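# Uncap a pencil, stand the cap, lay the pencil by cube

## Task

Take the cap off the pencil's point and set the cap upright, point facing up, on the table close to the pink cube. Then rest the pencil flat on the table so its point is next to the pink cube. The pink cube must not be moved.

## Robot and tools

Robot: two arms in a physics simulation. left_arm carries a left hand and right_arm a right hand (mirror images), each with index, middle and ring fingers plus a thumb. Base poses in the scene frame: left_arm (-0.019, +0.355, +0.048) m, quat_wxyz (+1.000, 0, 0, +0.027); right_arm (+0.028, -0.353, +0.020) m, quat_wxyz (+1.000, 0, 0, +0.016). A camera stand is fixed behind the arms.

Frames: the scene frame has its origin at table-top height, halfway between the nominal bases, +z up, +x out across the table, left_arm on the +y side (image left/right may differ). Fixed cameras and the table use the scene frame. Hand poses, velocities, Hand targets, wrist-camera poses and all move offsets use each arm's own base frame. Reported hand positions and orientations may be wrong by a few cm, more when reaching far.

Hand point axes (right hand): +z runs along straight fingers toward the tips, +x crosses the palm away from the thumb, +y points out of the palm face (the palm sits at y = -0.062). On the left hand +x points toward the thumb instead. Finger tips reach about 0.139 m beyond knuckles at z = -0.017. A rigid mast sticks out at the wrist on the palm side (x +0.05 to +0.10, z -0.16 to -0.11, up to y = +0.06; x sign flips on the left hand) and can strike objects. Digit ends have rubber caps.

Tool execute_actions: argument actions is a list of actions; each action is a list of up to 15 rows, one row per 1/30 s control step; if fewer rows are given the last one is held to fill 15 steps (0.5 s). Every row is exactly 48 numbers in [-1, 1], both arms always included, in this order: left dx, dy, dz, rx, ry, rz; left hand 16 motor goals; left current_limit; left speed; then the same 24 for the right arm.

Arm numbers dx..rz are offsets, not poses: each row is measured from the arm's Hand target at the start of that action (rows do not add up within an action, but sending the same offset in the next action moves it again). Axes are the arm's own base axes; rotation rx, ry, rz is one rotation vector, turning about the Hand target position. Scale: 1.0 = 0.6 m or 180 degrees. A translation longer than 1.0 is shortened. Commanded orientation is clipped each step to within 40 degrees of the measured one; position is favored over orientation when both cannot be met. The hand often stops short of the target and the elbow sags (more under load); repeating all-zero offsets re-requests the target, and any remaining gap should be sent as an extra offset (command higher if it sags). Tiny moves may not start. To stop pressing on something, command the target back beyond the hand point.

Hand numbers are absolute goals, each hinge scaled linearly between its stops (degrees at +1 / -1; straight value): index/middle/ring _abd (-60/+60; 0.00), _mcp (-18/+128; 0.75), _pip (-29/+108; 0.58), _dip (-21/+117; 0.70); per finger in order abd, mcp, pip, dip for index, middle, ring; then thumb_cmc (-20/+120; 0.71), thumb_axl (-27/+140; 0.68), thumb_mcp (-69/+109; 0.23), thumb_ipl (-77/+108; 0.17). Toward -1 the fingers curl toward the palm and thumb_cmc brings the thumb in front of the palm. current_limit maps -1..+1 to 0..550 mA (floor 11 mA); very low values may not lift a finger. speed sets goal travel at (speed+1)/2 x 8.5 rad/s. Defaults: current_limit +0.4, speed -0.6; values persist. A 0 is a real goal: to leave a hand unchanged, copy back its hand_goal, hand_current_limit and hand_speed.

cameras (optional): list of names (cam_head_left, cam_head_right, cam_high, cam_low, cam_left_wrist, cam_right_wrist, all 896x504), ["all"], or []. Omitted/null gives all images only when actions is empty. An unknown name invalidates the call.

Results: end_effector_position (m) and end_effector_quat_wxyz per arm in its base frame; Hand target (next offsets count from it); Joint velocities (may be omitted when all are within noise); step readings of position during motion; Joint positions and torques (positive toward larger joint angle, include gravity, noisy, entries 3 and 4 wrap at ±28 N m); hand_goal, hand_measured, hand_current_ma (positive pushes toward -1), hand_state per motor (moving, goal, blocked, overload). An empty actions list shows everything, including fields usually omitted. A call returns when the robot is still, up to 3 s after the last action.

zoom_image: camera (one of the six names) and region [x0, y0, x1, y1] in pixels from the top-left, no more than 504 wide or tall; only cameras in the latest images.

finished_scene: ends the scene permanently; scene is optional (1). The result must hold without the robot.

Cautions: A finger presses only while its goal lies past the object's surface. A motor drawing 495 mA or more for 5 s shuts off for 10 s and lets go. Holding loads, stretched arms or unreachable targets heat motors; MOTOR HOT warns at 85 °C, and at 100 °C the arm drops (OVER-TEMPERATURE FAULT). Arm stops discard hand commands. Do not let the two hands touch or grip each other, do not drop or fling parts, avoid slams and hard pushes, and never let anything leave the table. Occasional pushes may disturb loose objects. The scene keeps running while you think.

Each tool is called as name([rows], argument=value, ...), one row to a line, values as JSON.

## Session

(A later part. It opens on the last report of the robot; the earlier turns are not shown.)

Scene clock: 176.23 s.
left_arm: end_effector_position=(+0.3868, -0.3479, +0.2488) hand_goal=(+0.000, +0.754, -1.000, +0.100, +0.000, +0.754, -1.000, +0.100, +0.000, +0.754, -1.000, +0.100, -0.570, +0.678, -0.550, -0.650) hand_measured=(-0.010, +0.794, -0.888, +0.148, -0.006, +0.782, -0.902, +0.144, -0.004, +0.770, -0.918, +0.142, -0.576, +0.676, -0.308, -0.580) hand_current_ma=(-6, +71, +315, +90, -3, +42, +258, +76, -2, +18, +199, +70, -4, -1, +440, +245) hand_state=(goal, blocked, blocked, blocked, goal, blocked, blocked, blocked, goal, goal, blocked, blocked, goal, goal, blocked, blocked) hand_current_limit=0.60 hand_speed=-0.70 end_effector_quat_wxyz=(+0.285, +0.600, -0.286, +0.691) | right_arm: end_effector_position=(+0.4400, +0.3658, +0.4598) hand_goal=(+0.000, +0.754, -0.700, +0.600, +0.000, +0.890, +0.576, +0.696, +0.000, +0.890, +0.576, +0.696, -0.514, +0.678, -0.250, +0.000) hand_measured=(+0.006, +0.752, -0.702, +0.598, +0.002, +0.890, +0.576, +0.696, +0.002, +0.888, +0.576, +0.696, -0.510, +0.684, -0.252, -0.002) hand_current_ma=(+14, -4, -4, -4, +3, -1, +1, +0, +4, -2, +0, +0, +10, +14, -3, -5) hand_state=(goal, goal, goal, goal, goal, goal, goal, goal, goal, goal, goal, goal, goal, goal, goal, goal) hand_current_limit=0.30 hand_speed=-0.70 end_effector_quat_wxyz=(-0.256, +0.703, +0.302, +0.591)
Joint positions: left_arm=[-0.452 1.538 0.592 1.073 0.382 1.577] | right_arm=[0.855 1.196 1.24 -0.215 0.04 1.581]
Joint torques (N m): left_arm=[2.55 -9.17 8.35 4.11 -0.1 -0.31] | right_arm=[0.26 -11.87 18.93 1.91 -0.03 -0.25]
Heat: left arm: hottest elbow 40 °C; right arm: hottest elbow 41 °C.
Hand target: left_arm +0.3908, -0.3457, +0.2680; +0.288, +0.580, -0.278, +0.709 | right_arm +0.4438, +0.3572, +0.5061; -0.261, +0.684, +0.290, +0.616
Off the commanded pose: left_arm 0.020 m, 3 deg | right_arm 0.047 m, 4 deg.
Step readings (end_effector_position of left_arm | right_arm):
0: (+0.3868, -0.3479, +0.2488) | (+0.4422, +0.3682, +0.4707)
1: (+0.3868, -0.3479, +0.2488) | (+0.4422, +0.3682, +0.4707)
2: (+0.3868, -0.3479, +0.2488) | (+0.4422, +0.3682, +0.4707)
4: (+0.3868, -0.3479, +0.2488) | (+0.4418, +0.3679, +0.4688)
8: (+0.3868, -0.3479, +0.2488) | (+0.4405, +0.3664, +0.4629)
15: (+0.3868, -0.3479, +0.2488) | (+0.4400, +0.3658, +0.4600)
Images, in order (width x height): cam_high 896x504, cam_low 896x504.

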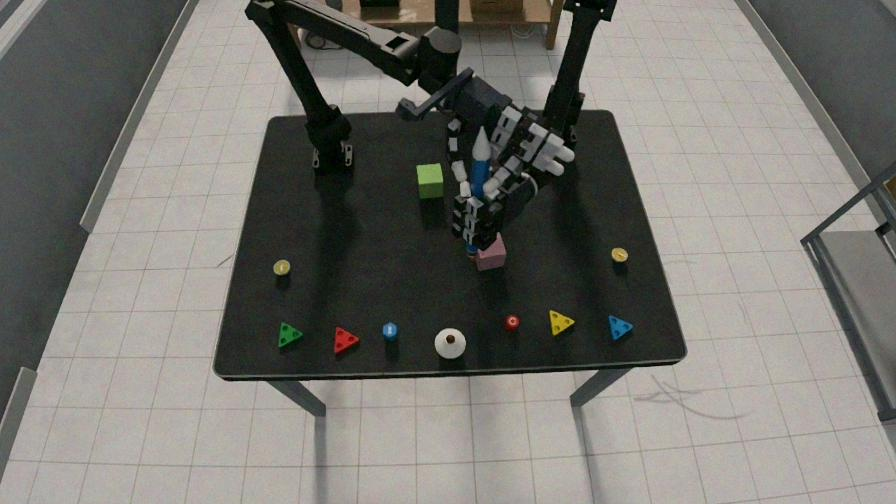

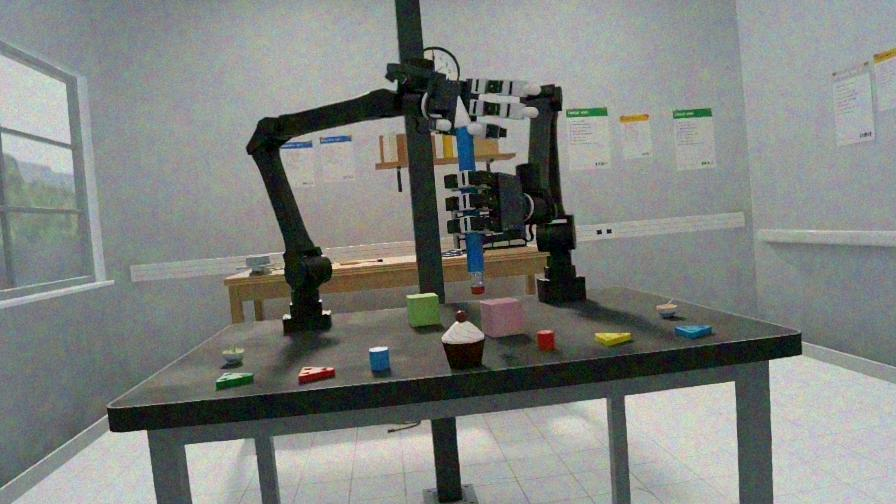

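execute_actions([
  [[0,0,0,0,0,0,0,0.754,-1,0.1,0,0.754,-1,0.1,0,0.754,-1,0.1,-0.571,0.678,-0.55,-0.65,0.6,-0.7,0,0,0.02,0,0,0,0,0.754,-0.7,0.6,0,0.89,0.576,0.696,0,0.89,0.576,0.696,-0.514,0.678,-0.25,0,0.3,-0.7]],
], cameras=["cam_low","cam_high"])

zoom_image(camera="cam_low", region=[420, 70, 520, 170])

zoom_image(camera="cam_high", region=[430, 80, 530, 180])

Scene clock: 177.43 s.
left_arm: end_effector_position=(+0.3868, -0.3479, +0.2488) hand_goal=(+0.000, +0.754, -1.000, +0.100, +0.000, +0.754, -1.000, +0.100, +0.000, +0.754, -1.000, +0.100, -0.570, +0.678, -0.550, -0.650) hand_measured=(-0.010, +0.794, -0.888, +0.148, -0.006, +0.782, -0.902, +0.144, -0.004, +0.770, -0.918, +0.142, -0.576, +0.676, -0.308, -0.580) hand_current_ma=(-6, +71, +315, +90, -3, +42, +258, +76, -2, +18, +199, +70, -4, -1, +440, +245) hand_state=(goal, blocked, blocked, blocked, goal, blocked, blocked, blocked, goal, goal, blocked, blocked, goal, goal, blocked, blocked) hand_current_limit=0.60 hand_speed=-0.70 end_effector_quat_wxyz=(+0.285, +0.600, -0.286, +0.691) | right_arm: end_effector_position=(+0.4399, +0.3641, +0.4656) hand_goal=(+0.000, +0.754, -0.700, +0.600, +0.000, +0.890, +0.576, +0.696, +0.000, +0.890, +0.576, +0.696, -0.514, +0.678, -0.250, +0.000) hand_measured=(+0.006, +0.752, -0.702, +0.598, +0.002, +0.890, +0.576, +0.696, +0.002, +0.888, +0.576, +0.696, -0.510, +0.684, -0.252, -0.002) hand_current_ma=(+14, -4, -4, -4, +3, -1, +1, +0, +4, -2, +0, +0, +10, +14, -3, -5) hand_state=(goal, goal, goal, goal, goal, goal, goal, goal, goal, goal, goal, goal, goal, goal, goal, goal) hand_current_limit=0.30 hand_speed=-0.70 end_effector_quat_wxyz=(-0.254, +0.706, +0.302, +0.588)
Joint positions: left_arm=[-0.452 1.538 0.592 1.073 0.382 1.577] | right_arm=[0.853 1.196 1.261 -0.246 0.04 1.581]
Joint torques (N m): left_arm=[2.02 -8.94 8.47 4.37 -0.01 -0.34] | right_arm=[0.32 -11.58 19.95 2.03 -0.01 -0.25]
Heat: left arm: hottest elbow 40 °C; right arm: hottest elbow 42 °C.
Hand target: left_arm +0.3908, -0.3457, +0.2680; +0.288, +0.580, -0.278, +0.709 | right_arm +0.4438, +0.3573, +0.5180; -0.261, +0.684, +0.291, +0.616
Off the commanded pose: left_arm 0.020 m, 3 deg | right_arm 0.053 m, 4 deg.
Step readings (end_effector_position of left_arm | right_arm):
0: (+0.3868, -0.3479, +0.2488) | (+0.4399, +0.3658, +0.4597)
1: (+0.3868, -0.3479, +0.2488) | (+0.4399, +0.3657, +0.4596)
2: (+0.3868, -0.3479, +0.2488) | (+0.4398, +0.3656, +0.4594)
4: (+0.3868, -0.3479, +0.2488) | (+0.4395, +0.3653, +0.4592)
8: (+0.3868, -0.3479, +0.2488) | (+0.4392, +0.3649, +0.4610)
15: (+0.3868, -0.3479, +0.2488) | (+0.4400, +0.3641, +0.4656)
Images, in order (width x height): cam_high 896x504, cam_low 896x504.

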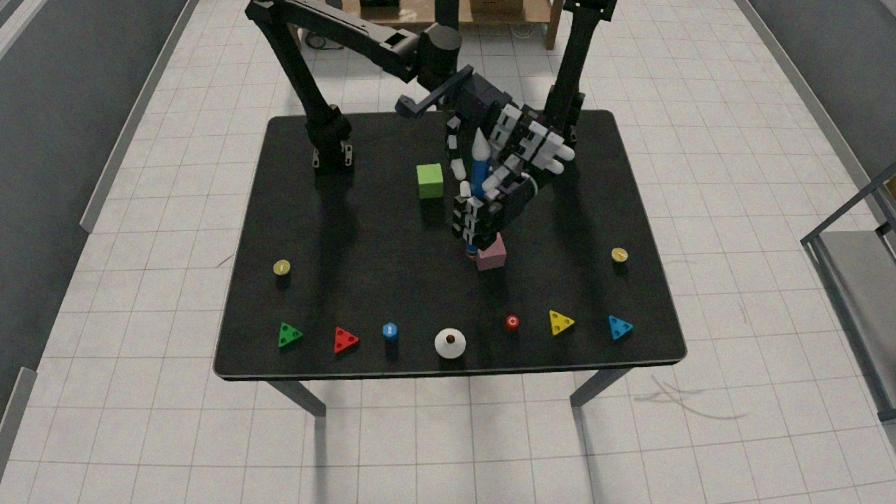

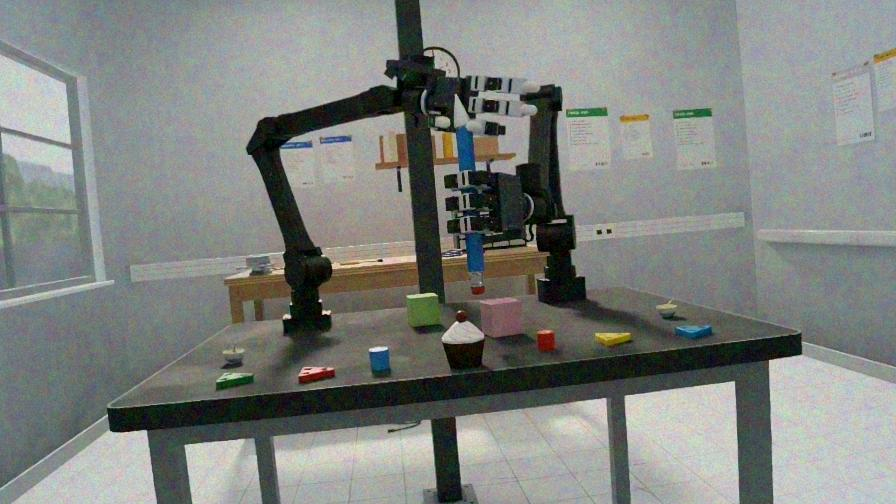

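Scaled by 5.040.

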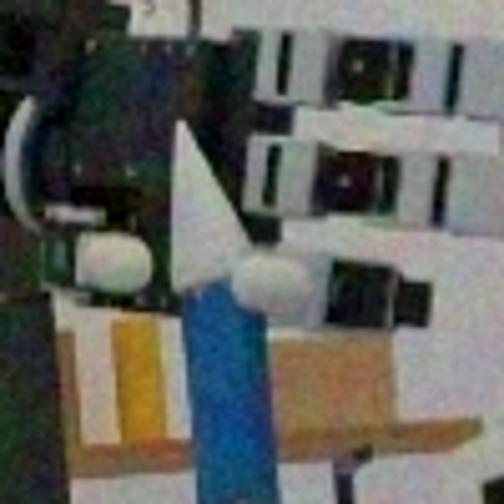

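Scaled by 5.040.

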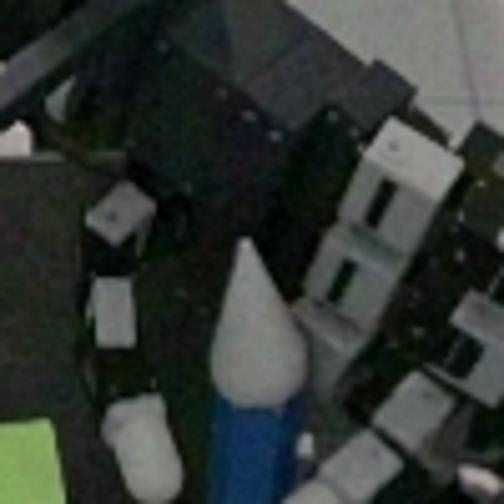

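execute_actions([
  [[0,0,0,0,0,0,0,0.754,-1,0.1,0,0.754,-1,0.1,0,0.754,-1,0.1,-0.571,0.678,-0.55,-0.65,0.6,-0.7,-0.008,0.014,0.01,0,0,0,0,0.754,-0.7,0.6,0,0.89,0.576,0.696,0,0.89,0.576,0.696,-0.514,0.678,-0.25,0,0.3,-0.7]],
  [[0,0,0,0,0,0,0,0.754,-1,0.1,0,0.754,-1,0.1,0,0.754,-1,0.1,-0.571,0.678,-0.55,-0.65,0.6,-0.7,0,0,0.02,0,0,0,0,0.754,-0.7,0.6,0,0.89,0.576,0.696,0,0.89,0.576,0.696,-0.514,0.678,-0.25,0,0.3,-0.7]],
], cameras=["cam_low","cam_high","cam_right_wrist"])

zoom_image(camera="cam_low", region=[420, 70, 520, 170])

zoom_image(camera="cam_high", region=[430, 80, 530, 180])

Scene clock: 179.53 s.
left_arm: end_effector_position=(+0.3868, -0.3479, +0.2488) hand_goal=(+0.000, +0.754, -1.000, +0.100, +0.000, +0.754, -1.000, +0.100, +0.000, +0.754, -1.000, +0.100, -0.570, +0.678, -0.550, -0.650) hand_measured=(-0.010, +0.794, -0.888, +0.148, -0.006, +0.782, -0.902, +0.144, -0.004, +0.770, -0.918, +0.142, -0.576, +0.676, -0.308, -0.580) hand_current_ma=(-6, +72, +315, +90, -3, +42, +258, +76, -2, +17, +199, +70, -4, -1, +440, +245) hand_state=(goal, blocked, blocked, blocked, goal, blocked, blocked, blocked, goal, goal, blocked, blocked, goal, goal, blocked, blocked) hand_current_limit=0.60 hand_speed=-0.70 end_effector_quat_wxyz=(+0.285, +0.600, -0.286, +0.691) | right_arm: end_effector_position=(+0.4393, +0.3614, +0.4954) hand_goal=(+0.000, +0.754, -0.700, +0.600, +0.000, +0.890, +0.576, +0.696, +0.000, +0.890, +0.576, +0.696, -0.514, +0.678, -0.250, +0.000) hand_measured=(+0.006, +0.752, -0.702, +0.598, +0.002, +0.890, +0.576, +0.696, +0.002, +0.888, +0.576, +0.696, -0.510, +0.684, -0.252, -0.002) hand_current_ma=(+14, -3, -4, -4, +3, -1, +1, +0, +4, -2, +0, +0, +11, +14, -3, -5) hand_state=(goal, goal, goal, goal, goal, goal, goal, goal, goal, goal, goal, goal, goal, goal, goal, goal) hand_current_limit=0.30 hand_speed=-0.70 end_effector_quat_wxyz=(-0.252, +0.702, +0.295, +0.597)
Joint positions: left_arm=[-0.452 1.538 0.592 1.073 0.382 1.577] | right_arm=[0.856 1.196 1.327 -0.291 0.057 1.581]
Joint torques (N m): left_arm=[2.61 -8.35 8.61 4.18 -0.03 -0.31] | right_arm=[1.67 -10.23 19.77 2.02 0.12 -0.22]
Heat: left arm: hottest elbow 40 °C; right arm: hottest elbow 42 °C.
Hand target: left_arm +0.3908, -0.3457, +0.2680; +0.288, +0.580, -0.278, +0.709 | right_arm +0.4390, +0.3658, +0.5360; -0.261, +0.684, +0.291, +0.616
Off the commanded pose: left_arm 0.020 m, 3 deg | right_arm 0.041 m, 3 deg.
Step readings (end_effector_position of left_arm | right_arm):
0: (+0.3868, -0.3479, +0.2488) | (+0.4399, +0.3641, +0.4656)
1: (+0.3868, -0.3479, +0.2488) | (+0.4399, +0.3641, +0.4656)
2: (+0.3868, -0.3479, +0.2488) | (+0.4400, +0.3639, +0.4660)
4: (+0.3868, -0.3479, +0.2488) | (+0.4401, +0.3630, +0.4671)
8: (+0.3868, -0.3479, +0.2488) | (+0.4396, +0.3629, +0.4719)
15: (+0.3868, -0.3479, +0.2488) | (+0.4401, +0.3624, +0.4793)
16: (+0.3868, -0.3479, +0.2488) | (+0.4401, +0.3624, +0.4796)
17: (+0.3868, -0.3479, +0.2488) | (+0.4399, +0.3623, +0.4798)
19: (+0.3868, -0.3479, +0.2488) | (+0.4396, +0.3619, +0.4810)
23: (+0.3868, -0.3479, +0.2488) | (+0.4394, +0.3616, +0.4878)
30: (+0.3868, -0.3479, +0.2488) | (+0.4394, +0.3616, +0.4961)
Images, in order (width x height): cam_high 896x504, cam_low 896x504, cam_right_wrist 896x504.

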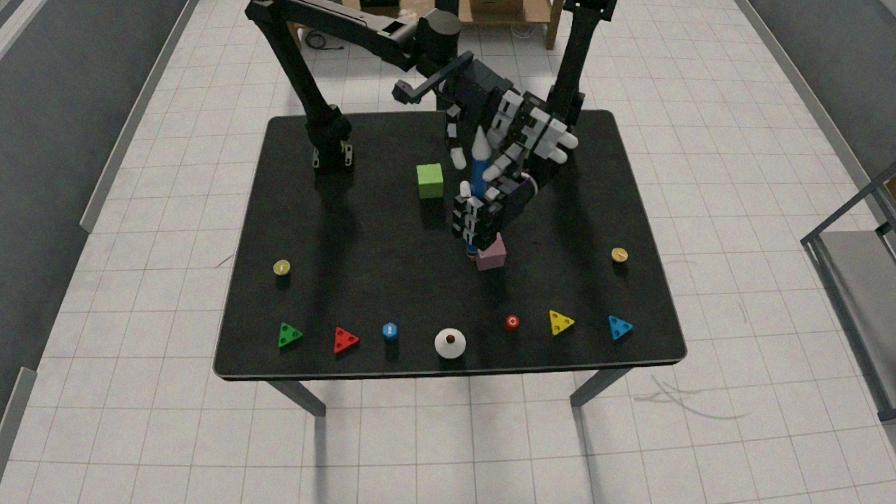

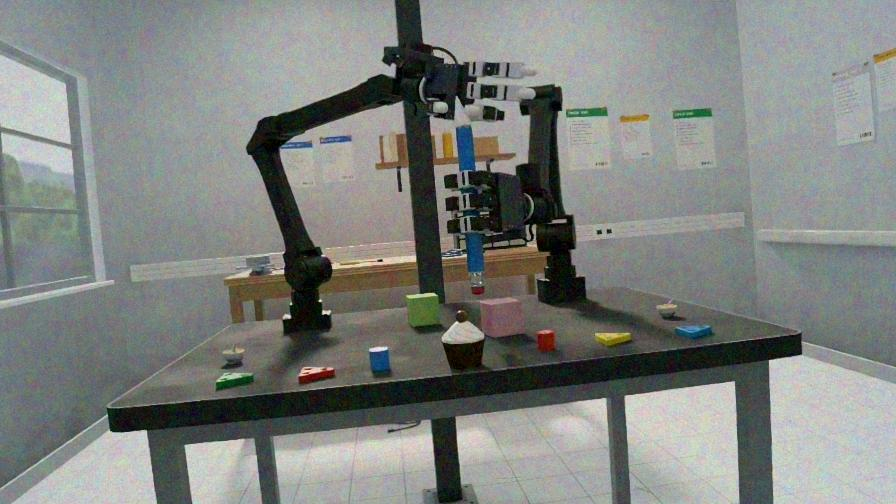

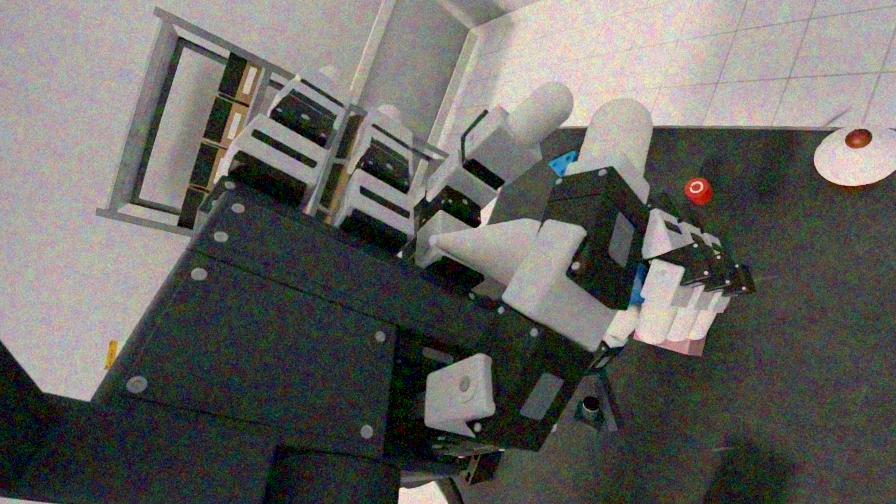

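Scaled by 5.040.

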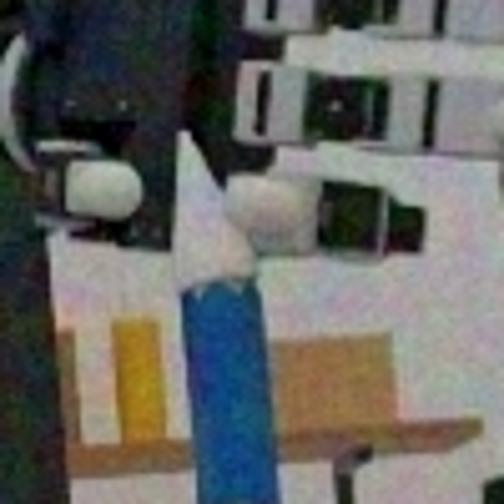

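Scaled by 5.040.

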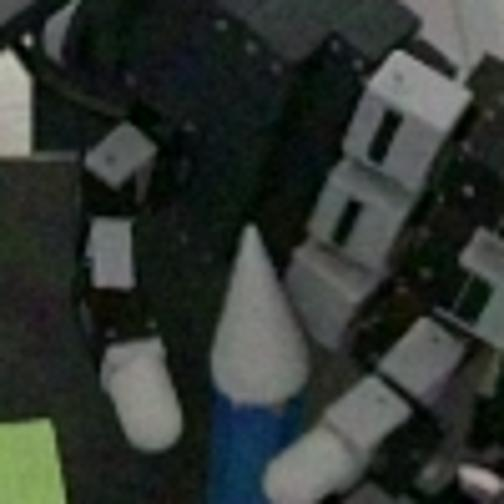

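execute_actions([
  [[0,0,0,0,0,0,0,0.754,-1,0.1,0,0.754,-1,0.1,0,0.754,-1,0.1,-0.571,0.678,-0.55,-0.65,0.6,-0.7,-0.004,0.012,-0.008,0,0,0,0,0.754,-0.8,0.5,0,0.89,0.576,0.696,0,0.89,0.576,0.696,-0.514,0.678,-0.38,-0.1,0.3,-0.7]],
  [[0,0,0,0,0,0,0,0.754,-1,0.1,0,0.754,-1,0.1,0,0.754,-1,0.1,-0.571,0.678,-0.55,-0.65,0.6,-0.7,0,0,0,0,0,0,0,0.754,-0.85,0.4,0,0.89,0.576,0.696,0,0.89,0.576,0.696,-0.514,0.678,-0.42,-0.45,0.0,-0.8]],
], cameras=["cam_low","cam_high","cam_right_wrist"])

zoom_image(camera="cam_low", region=[420, 70, 520, 170])

zoom_image(camera="cam_high", region=[430, 80, 530, 180])

Scene clock: 182.93 s.
left_arm: end_effector_position=(+0.3868, -0.3479, +0.2488) hand_goal=(+0.000, +0.754, -1.000, +0.100, +0.000, +0.754, -1.000, +0.100, +0.000, +0.754, -1.000, +0.100, -0.570, +0.678, -0.550, -0.650) hand_measured=(-0.010, +0.794, -0.888, +0.148, -0.006, +0.782, -0.902, +0.144, -0.004, +0.770, -0.918, +0.142, -0.576, +0.676, -0.308, -0.580) hand_current_ma=(-6, +72, +315, +90, -3, +42, +258, +76, -2, +17, +199, +70, -4, -1, +440, +245) hand_state=(goal, blocked, blocked, blocked, goal, blocked, blocked, blocked, goal, goal, blocked, blocked, goal, goal, blocked, blocked) hand_current_limit=0.60 hand_speed=-0.70 end_effector_quat_wxyz=(+0.285, +0.600, -0.286, +0.691) | right_arm: end_effector_position=(+0.4357, +0.3641, +0.4957) hand_goal=(+0.000, +0.754, -0.850, +0.400, +0.000, +0.890, +0.576, +0.696, +0.000, +0.890, +0.576, +0.696, -0.514, +0.678, -0.420, -0.450) hand_measured=(+0.006, +0.756, -0.846, +0.402, +0.002, +0.890, +0.576, +0.696, +0.002, +0.888, +0.576, +0.696, -0.510, +0.684, -0.418, -0.444) hand_current_ma=(+13, +6, +8, +5, +3, -1, +1, +0, +4, -2, +0, +0, +11, +15, +5, +17) hand_state=(goal, goal, goal, goal, goal, goal, goal, goal, goal, goal, goal, goal, goal, goal, goal, goal) hand_current_limit=0.00 hand_speed=-0.80 end_effector_quat_wxyz=(-0.250, +0.702, +0.295, +0.598)
Joint positions: left_arm=[-0.452 1.538 0.592 1.073 0.382 1.577] | right_arm=[0.869 1.196 1.327 -0.291 0.074 1.581]
Joint torques (N m): left_arm=[1.73 -8.88 8.42 4.3 -0.07 -0.3] | right_arm=[2.02 -9.29 19.25 2.48 0.09 -0.19]
Heat: left arm: hottest elbow 39 °C; right arm: hottest elbow 43 °C.
Hand target: left_arm +0.3908, -0.3457, +0.2680; +0.288, +0.580, -0.278, +0.709 | right_arm +0.4365, +0.3730, +0.5312; -0.261, +0.684, +0.291, +0.616
Off the commanded pose: left_arm 0.020 m, 3 deg | right_arm 0.037 m, 3 deg.
Step readings (end_effector_position of left_arm | right_arm):
0: (+0.3868, -0.3479, +0.2488) | (+0.4393, +0.3614, +0.4954)
1: (+0.3868, -0.3479, +0.2488) | (+0.4393, +0.3614, +0.4954)
2: (+0.3868, -0.3479, +0.2488) | (+0.4393, +0.3610, +0.4955)
4: (+0.3868, -0.3479, +0.2488) | (+0.4388, +0.3610, +0.4956)
8: (+0.3868, -0.3479, +0.2488) | (+0.4370, +0.3627, +0.4956)
15: (+0.3868, -0.3479, +0.2488) | (+0.4357, +0.3641, +0.4957)
16: (+0.3868, -0.3479, +0.2488) | (+0.4357, +0.3641, +0.4957)
17: (+0.3868, -0.3479, +0.2488) | (+0.4358, +0.3640, +0.4957)
19: (+0.3868, -0.3479, +0.2488) | (+0.4358, +0.3640, +0.4957)
23: (+0.3868, -0.3479, +0.2488) | (+0.4358, +0.3640, +0.4957)
30: (+0.3868, -0.3479, +0.2488) | (+0.4356, +0.3642, +0.4957)
Images, in order (width x height): cam_high 896x504, cam_low 896x504, cam_right_wrist 896x504.

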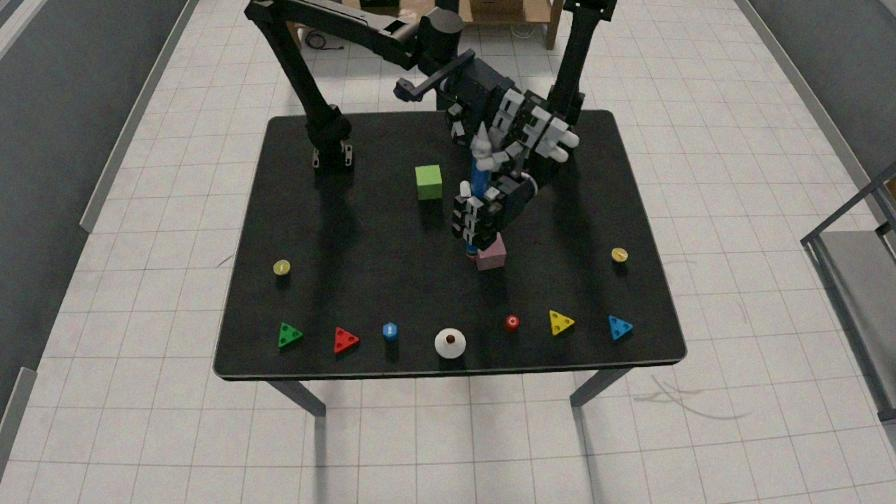

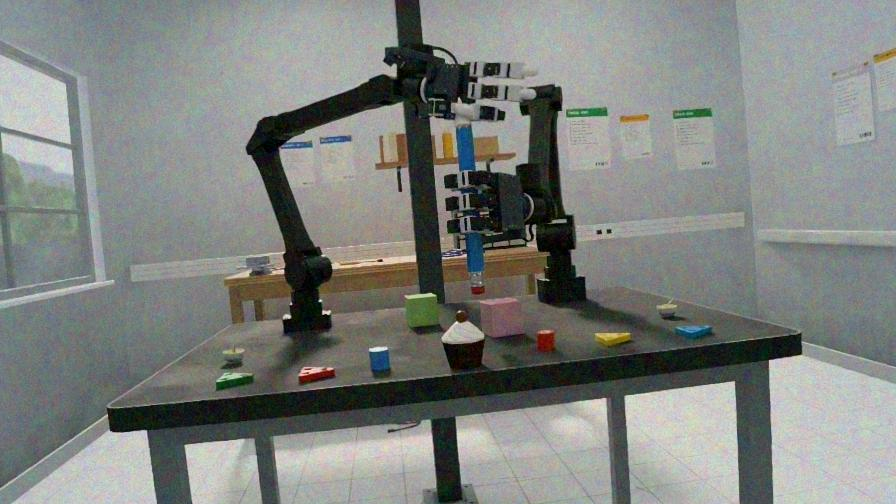

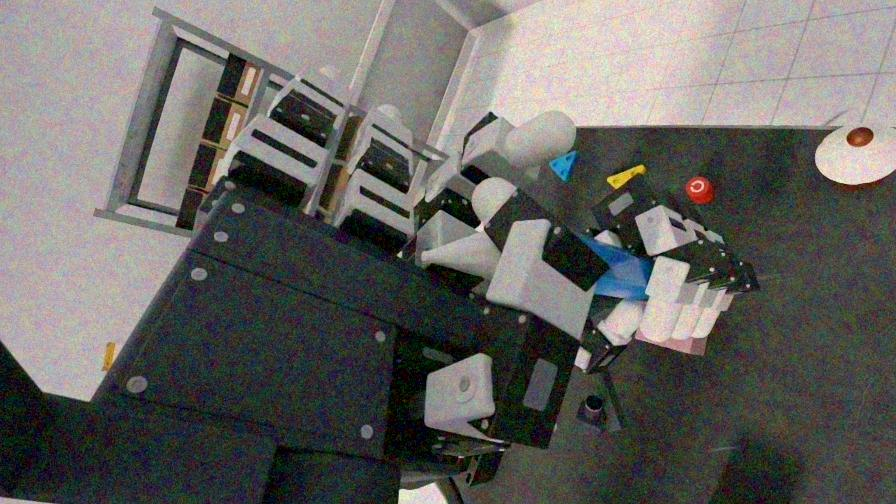

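Scaled by 5.040.

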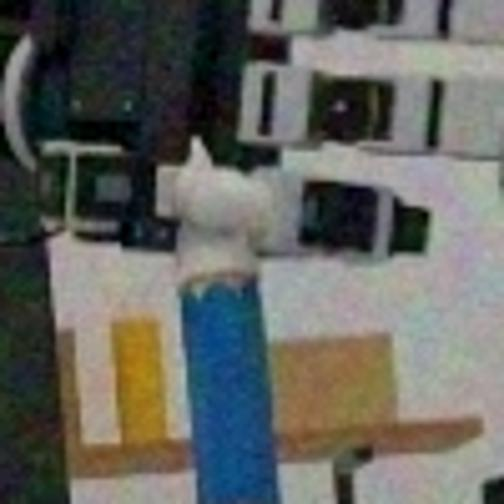

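Scaled by 5.040.

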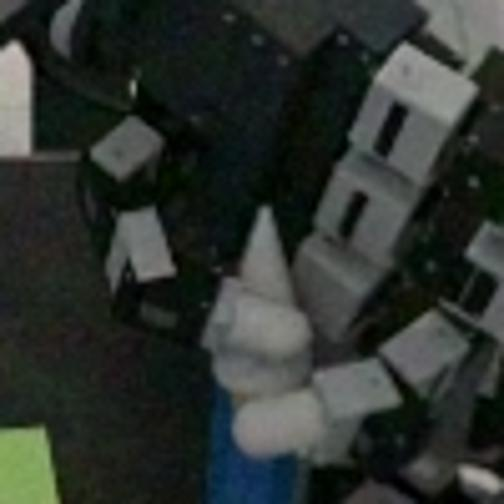

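execute_actions([
  [[0,0,0,0,0,0,0,0.754,-1,0.1,0,0.754,-1,0.1,0,0.754,-1,0.1,-0.571,0.678,-0.55,-0.65,0.6,-0.7,0,0,0,0,0,0,0,0.73,-0.92,0.3,0,0.89,0.576,0.696,0,0.89,0.576,0.696,-0.514,0.678,-0.5,-0.55,0.1,-0.8]],
], cameras=["cam_low","cam_high"])

Scene clock: 185.83 s.
left_arm: end_effector_position=(+0.3866, -0.3479, +0.2490) hand_goal=(+0.000, +0.754, -1.000, +0.100, +0.000, +0.754, -1.000, +0.100, +0.000, +0.754, -1.000, +0.100, -0.570, +0.678, -0.550, -0.650) hand_measured=(-0.010, +0.794, -0.888, +0.148, -0.006, +0.782, -0.902, +0.144, -0.004, +0.770, -0.918, +0.142, -0.576, +0.676, -0.308, -0.580) hand_current_ma=(-6, +72, +315, +90, -3, +42, +258, +76, -2, +17, +199, +70, -4, -1, +440, +245) hand_state=(goal, blocked, blocked, blocked, goal, blocked, blocked, blocked, goal, goal, blocked, blocked, goal, goal, blocked, blocked) hand_current_limit=0.60 hand_speed=-0.70 end_effector_quat_wxyz=(+0.285, +0.599, -0.286, +0.691) | right_arm: end_effector_position=(+0.4357, +0.3640, +0.4957) hand_goal=(+0.000, +0.730, -0.920, +0.300, +0.000, +0.890, +0.576, +0.696, +0.000, +0.890, +0.576, +0.696, -0.514, +0.678, -0.500, -0.550) hand_measured=(+0.006, +0.728, -0.916, +0.302, +0.002, +0.890, +0.576, +0.696, +0.002, +0.888, +0.576, +0.696, -0.516, +0.672, -0.430, -0.486) hand_current_ma=(+12, -4, +8, +5, +3, -1, +1, +0, +4, -2, +0, +0, -3, -18, +303, +303) hand_state=(goal, goal, goal, goal, goal, goal, goal, goal, goal, goal, goal, goal, goal, goal, blocked, blocked) hand_current_limit=0.10 hand_speed=-0.80 end_effector_quat_wxyz=(-0.250, +0.702, +0.295, +0.598)
Joint positions: left_arm=[-0.452 1.538 0.592 1.074 0.383 1.577] | right_arm=[0.869 1.196 1.327 -0.291 0.075 1.581]
Joint torques (N m): left_arm=[1.26 -9.41 8.61 4.08 -0.1 -0.32] | right_arm=[1.9 -9.35 19.23 2.5 0.08 -0.19]
Heat: left arm: hottest elbow 39 °C; right arm: hottest elbow 43 °C.
Hand target: left_arm +0.3908, -0.3457, +0.2681; +0.288, +0.580, -0.278, +0.709 | right_arm +0.4365, +0.3730, +0.5312; -0.261, +0.684, +0.291, +0.616
Off the commanded pose: left_arm 0.020 m, 3 deg | right_arm 0.037 m, 3 deg.
Step readings (end_effector_position of left_arm | right_arm):
0: (+0.3868, -0.3479, +0.2488) | (+0.4357, +0.3641, +0.4957)
1: (+0.3868, -0.3479, +0.2488) | (+0.4357, +0.3641, +0.4957)
2: (+0.3868, -0.3479, +0.2489) | (+0.4357, +0.3641, +0.4957)
4: (+0.3866, -0.3479, +0.2490) | (+0.4357, +0.3640, +0.4957)
8: (+0.3866, -0.3479, +0.2490) | (+0.4357, +0.3640, +0.4957)
15: (+0.3866, -0.3479, +0.2490) | (+0.4357, +0.3640, +0.4957)
Images, in order (width x height): cam_high 896x504, cam_low 896x504.

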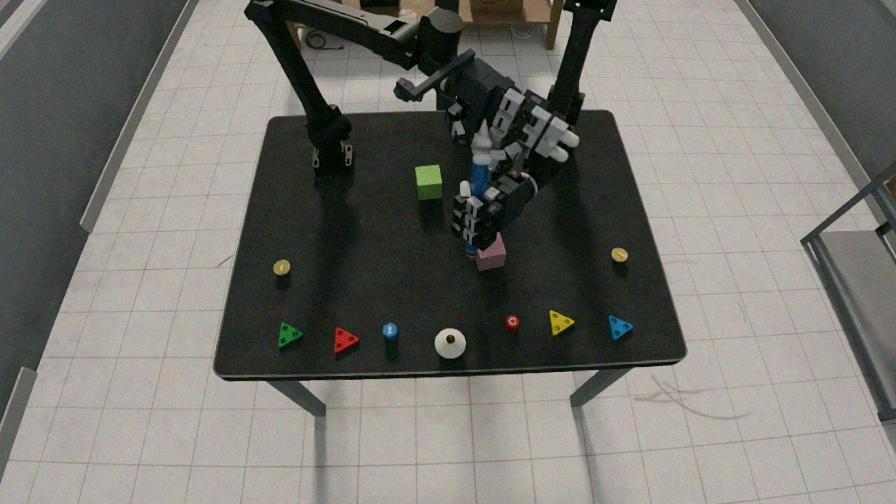

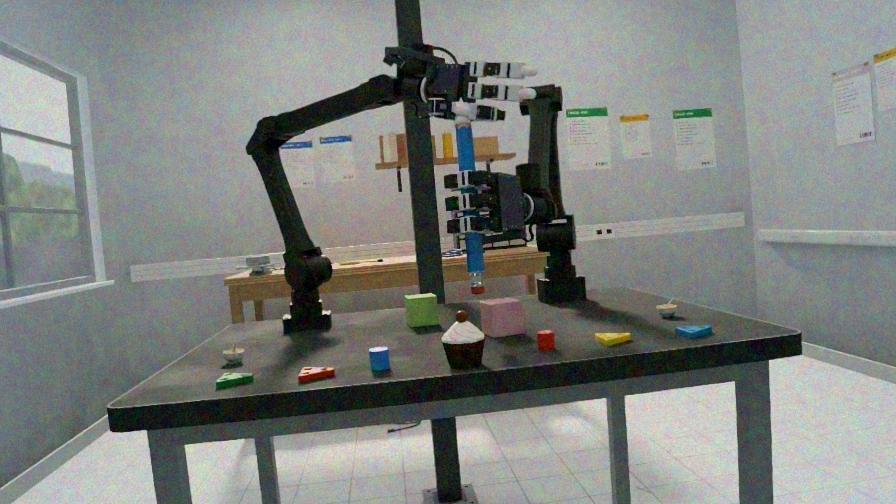

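zoom_image(camera="cam_low", region=[420, 70, 520, 170])

zoom_image(camera="cam_high", region=[430, 80, 530, 180])

Scaled by 5.040.

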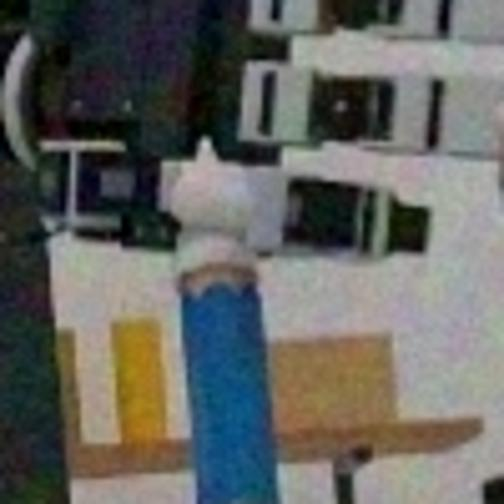

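Scaled by 5.040.

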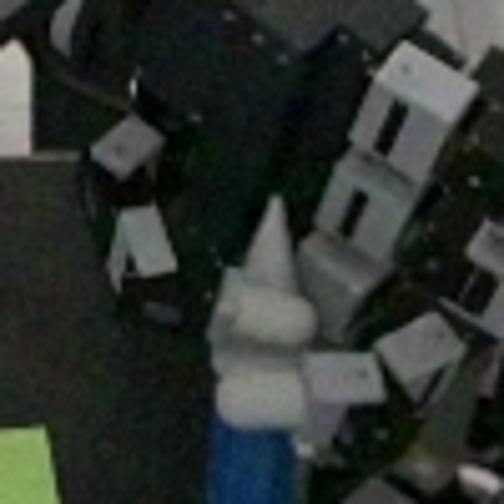

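execute_actions([
  [[0,0,0,0,0,0,0,0.754,-1,0.1,0,0.754,-1,0.1,0,0.754,-1,0.1,-0.571,0.678,-0.55,-0.65,0.6,-0.7,0,0,0,0,0,0,0,0.70,-1.0,0.15,0,0.89,0.576,0.696,0,0.89,0.576,0.696,-0.514,0.678,-0.55,-0.6,0.2,-0.8]],
  [[0,0,0,0,0,0,0,0.754,-1,0.1,0,0.754,-1,0.1,0,0.754,-1,0.1,-0.571,0.678,-0.55,-0.65,0.6,-0.7,0,0,0,0,0,0,0,0.70,-1.0,0.15,0,0.89,0.576,0.696,0,0.89,0.576,0.696,-0.514,0.678,-0.55,-0.6,0.2,-0.8]],
], cameras=["cam_low","cam_high","cam_head_left","cam_head_right"])

zoom_image(camera="cam_low", region=[420, 70, 520, 170])

zoom_image(camera="cam_high", region=[430, 80, 530, 180])

Scene clock: 188.43 s.
left_arm: end_effector_position=(+0.3864, -0.3480, +0.2489) hand_goal=(+0.000, +0.754, -1.000, +0.100, +0.000, +0.754, -1.000, +0.100, +0.000, +0.754, -1.000, +0.100, -0.570, +0.678, -0.550, -0.650) hand_measured=(-0.010, +0.794, -0.888, +0.148, -0.006, +0.782, -0.902, +0.144, -0.004, +0.770, -0.918, +0.142, -0.576, +0.676, -0.308, -0.580) hand_current_ma=(-6, +72, +315, +90, -3, +42, +258, +76, -2, +17, +199, +70, -4, -1, +440, +245) hand_state=(goal, blocked, blocked, blocked, goal, blocked, blocked, blocked, goal, goal, blocked, blocked, goal, goal, blocked, blocked) hand_current_limit=0.60 hand_speed=-0.70 end_effector_quat_wxyz=(+0.285, +0.599, -0.287, +0.691) | right_arm: end_effector_position=(+0.4357, +0.3640, +0.4957) hand_goal=(+0.000, +0.700, -1.000, +0.150, +0.000, +0.890, +0.576, +0.696, +0.000, +0.890, +0.576, +0.696, -0.514, +0.678, -0.550, -0.600) hand_measured=(+0.006, +0.698, -0.994, +0.162, +0.002, +0.890, +0.576, +0.696, +0.002, +0.888, +0.576, +0.696, -0.518, +0.670, -0.430, -0.498) hand_current_ma=(+11, -6, +16, +33, +3, -1, +1, +0, +4, -2, +0, +0, -8, -24, +330, +330) hand_state=(goal, goal, goal, goal, goal, goal, goal, goal, goal, goal, goal, goal, goal, goal, blocked, blocked) hand_current_limit=0.20 hand_speed=-0.80 end_effector_quat_wxyz=(-0.250, +0.702, +0.295, +0.598)
Joint positions: left_arm=[-0.452 1.538 0.592 1.074 0.384 1.579] | right_arm=[0.869 1.196 1.327 -0.291 0.075 1.581]
Joint torques (N m): left_arm=[1.79 -8.94 8.38 3.92 -0.06 -0.34] | right_arm=[2.02 -9.35 19.26 2.5 0.09 -0.2]
Heat: left arm: hottest elbow 39 °C; right arm: hottest elbow 43 °C.
Hand target: left_arm +0.3908, -0.3457, +0.2680; +0.288, +0.580, -0.278, +0.710 | right_arm +0.4365, +0.3730, +0.5312; -0.261, +0.684, +0.291, +0.616
Off the commanded pose: left_arm 0.020 m, 3 deg | right_arm 0.037 m, 3 deg.
Step readings (end_effector_position of left_arm | right_arm):
0: (+0.3866, -0.3479, +0.2490) | (+0.4357, +0.3640, +0.4957)
1: (+0.3866, -0.3479, +0.2490) | (+0.4357, +0.3640, +0.4957)
2: (+0.3865, -0.3480, +0.2490) | (+0.4357, +0.3640, +0.4957)
4: (+0.3864, -0.3480, +0.2490) | (+0.4357, +0.3640, +0.4957)
8: (+0.3864, -0.3480, +0.2489) | (+0.4357, +0.3640, +0.4957)
15: (+0.3864, -0.3480, +0.2489) | (+0.4357, +0.3640, +0.4957)
16: (+0.3864, -0.3480, +0.2489) | (+0.4357, +0.3640, +0.4957)
17: (+0.3864, -0.3480, +0.2489) | (+0.4357, +0.3640, +0.4957)
19: (+0.3864, -0.3480, +0.2489) | (+0.4357, +0.3640, +0.4957)
23: (+0.3864, -0.3480, +0.2489) | (+0.4357, +0.3640, +0.4957)
30: (+0.3864, -0.3480, +0.2489) | (+0.4357, +0.3640, +0.4957)
Images, in order (width x height): cam_head_left 896x504, cam_head_right 896x504, cam_high 896x504, cam_low 896x504.

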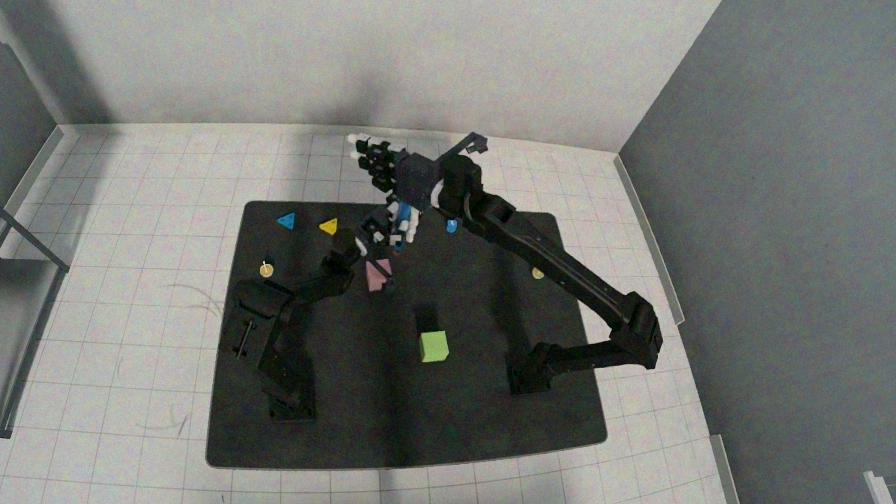

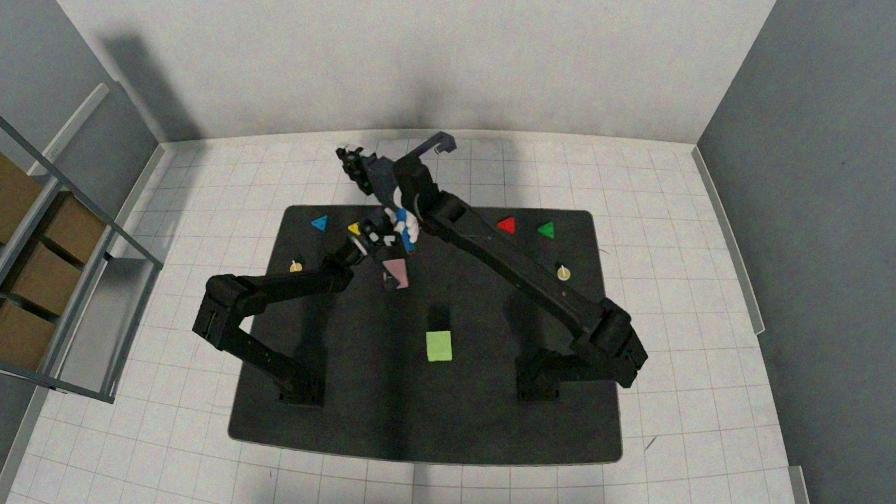

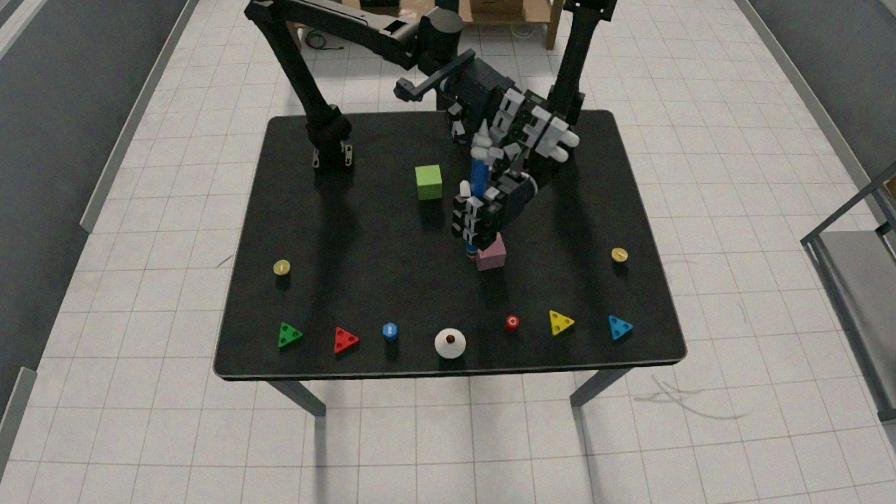

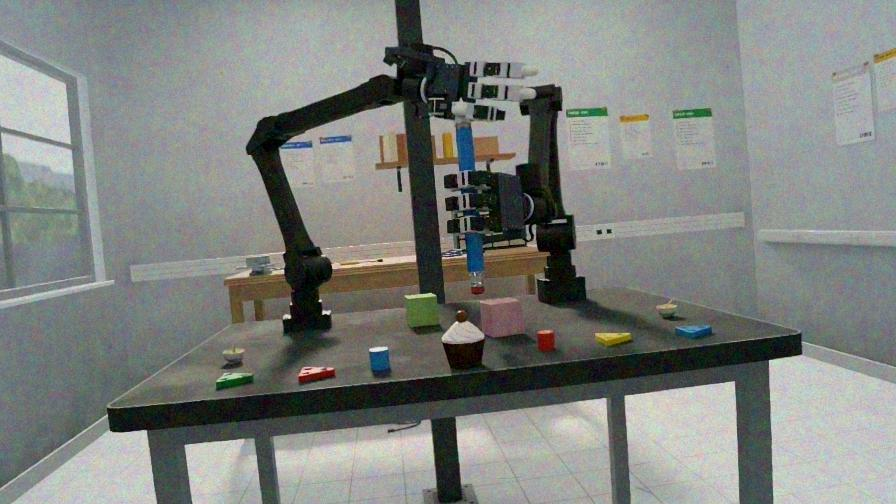

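Scaled by 5.040.

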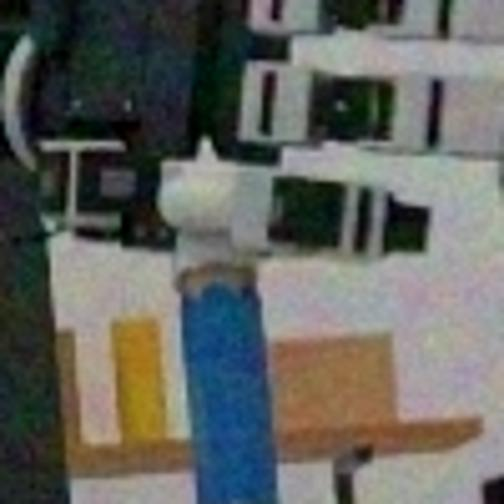

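Scaled by 5.040.

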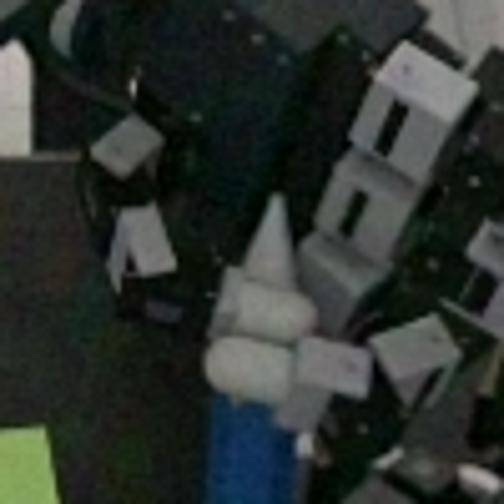

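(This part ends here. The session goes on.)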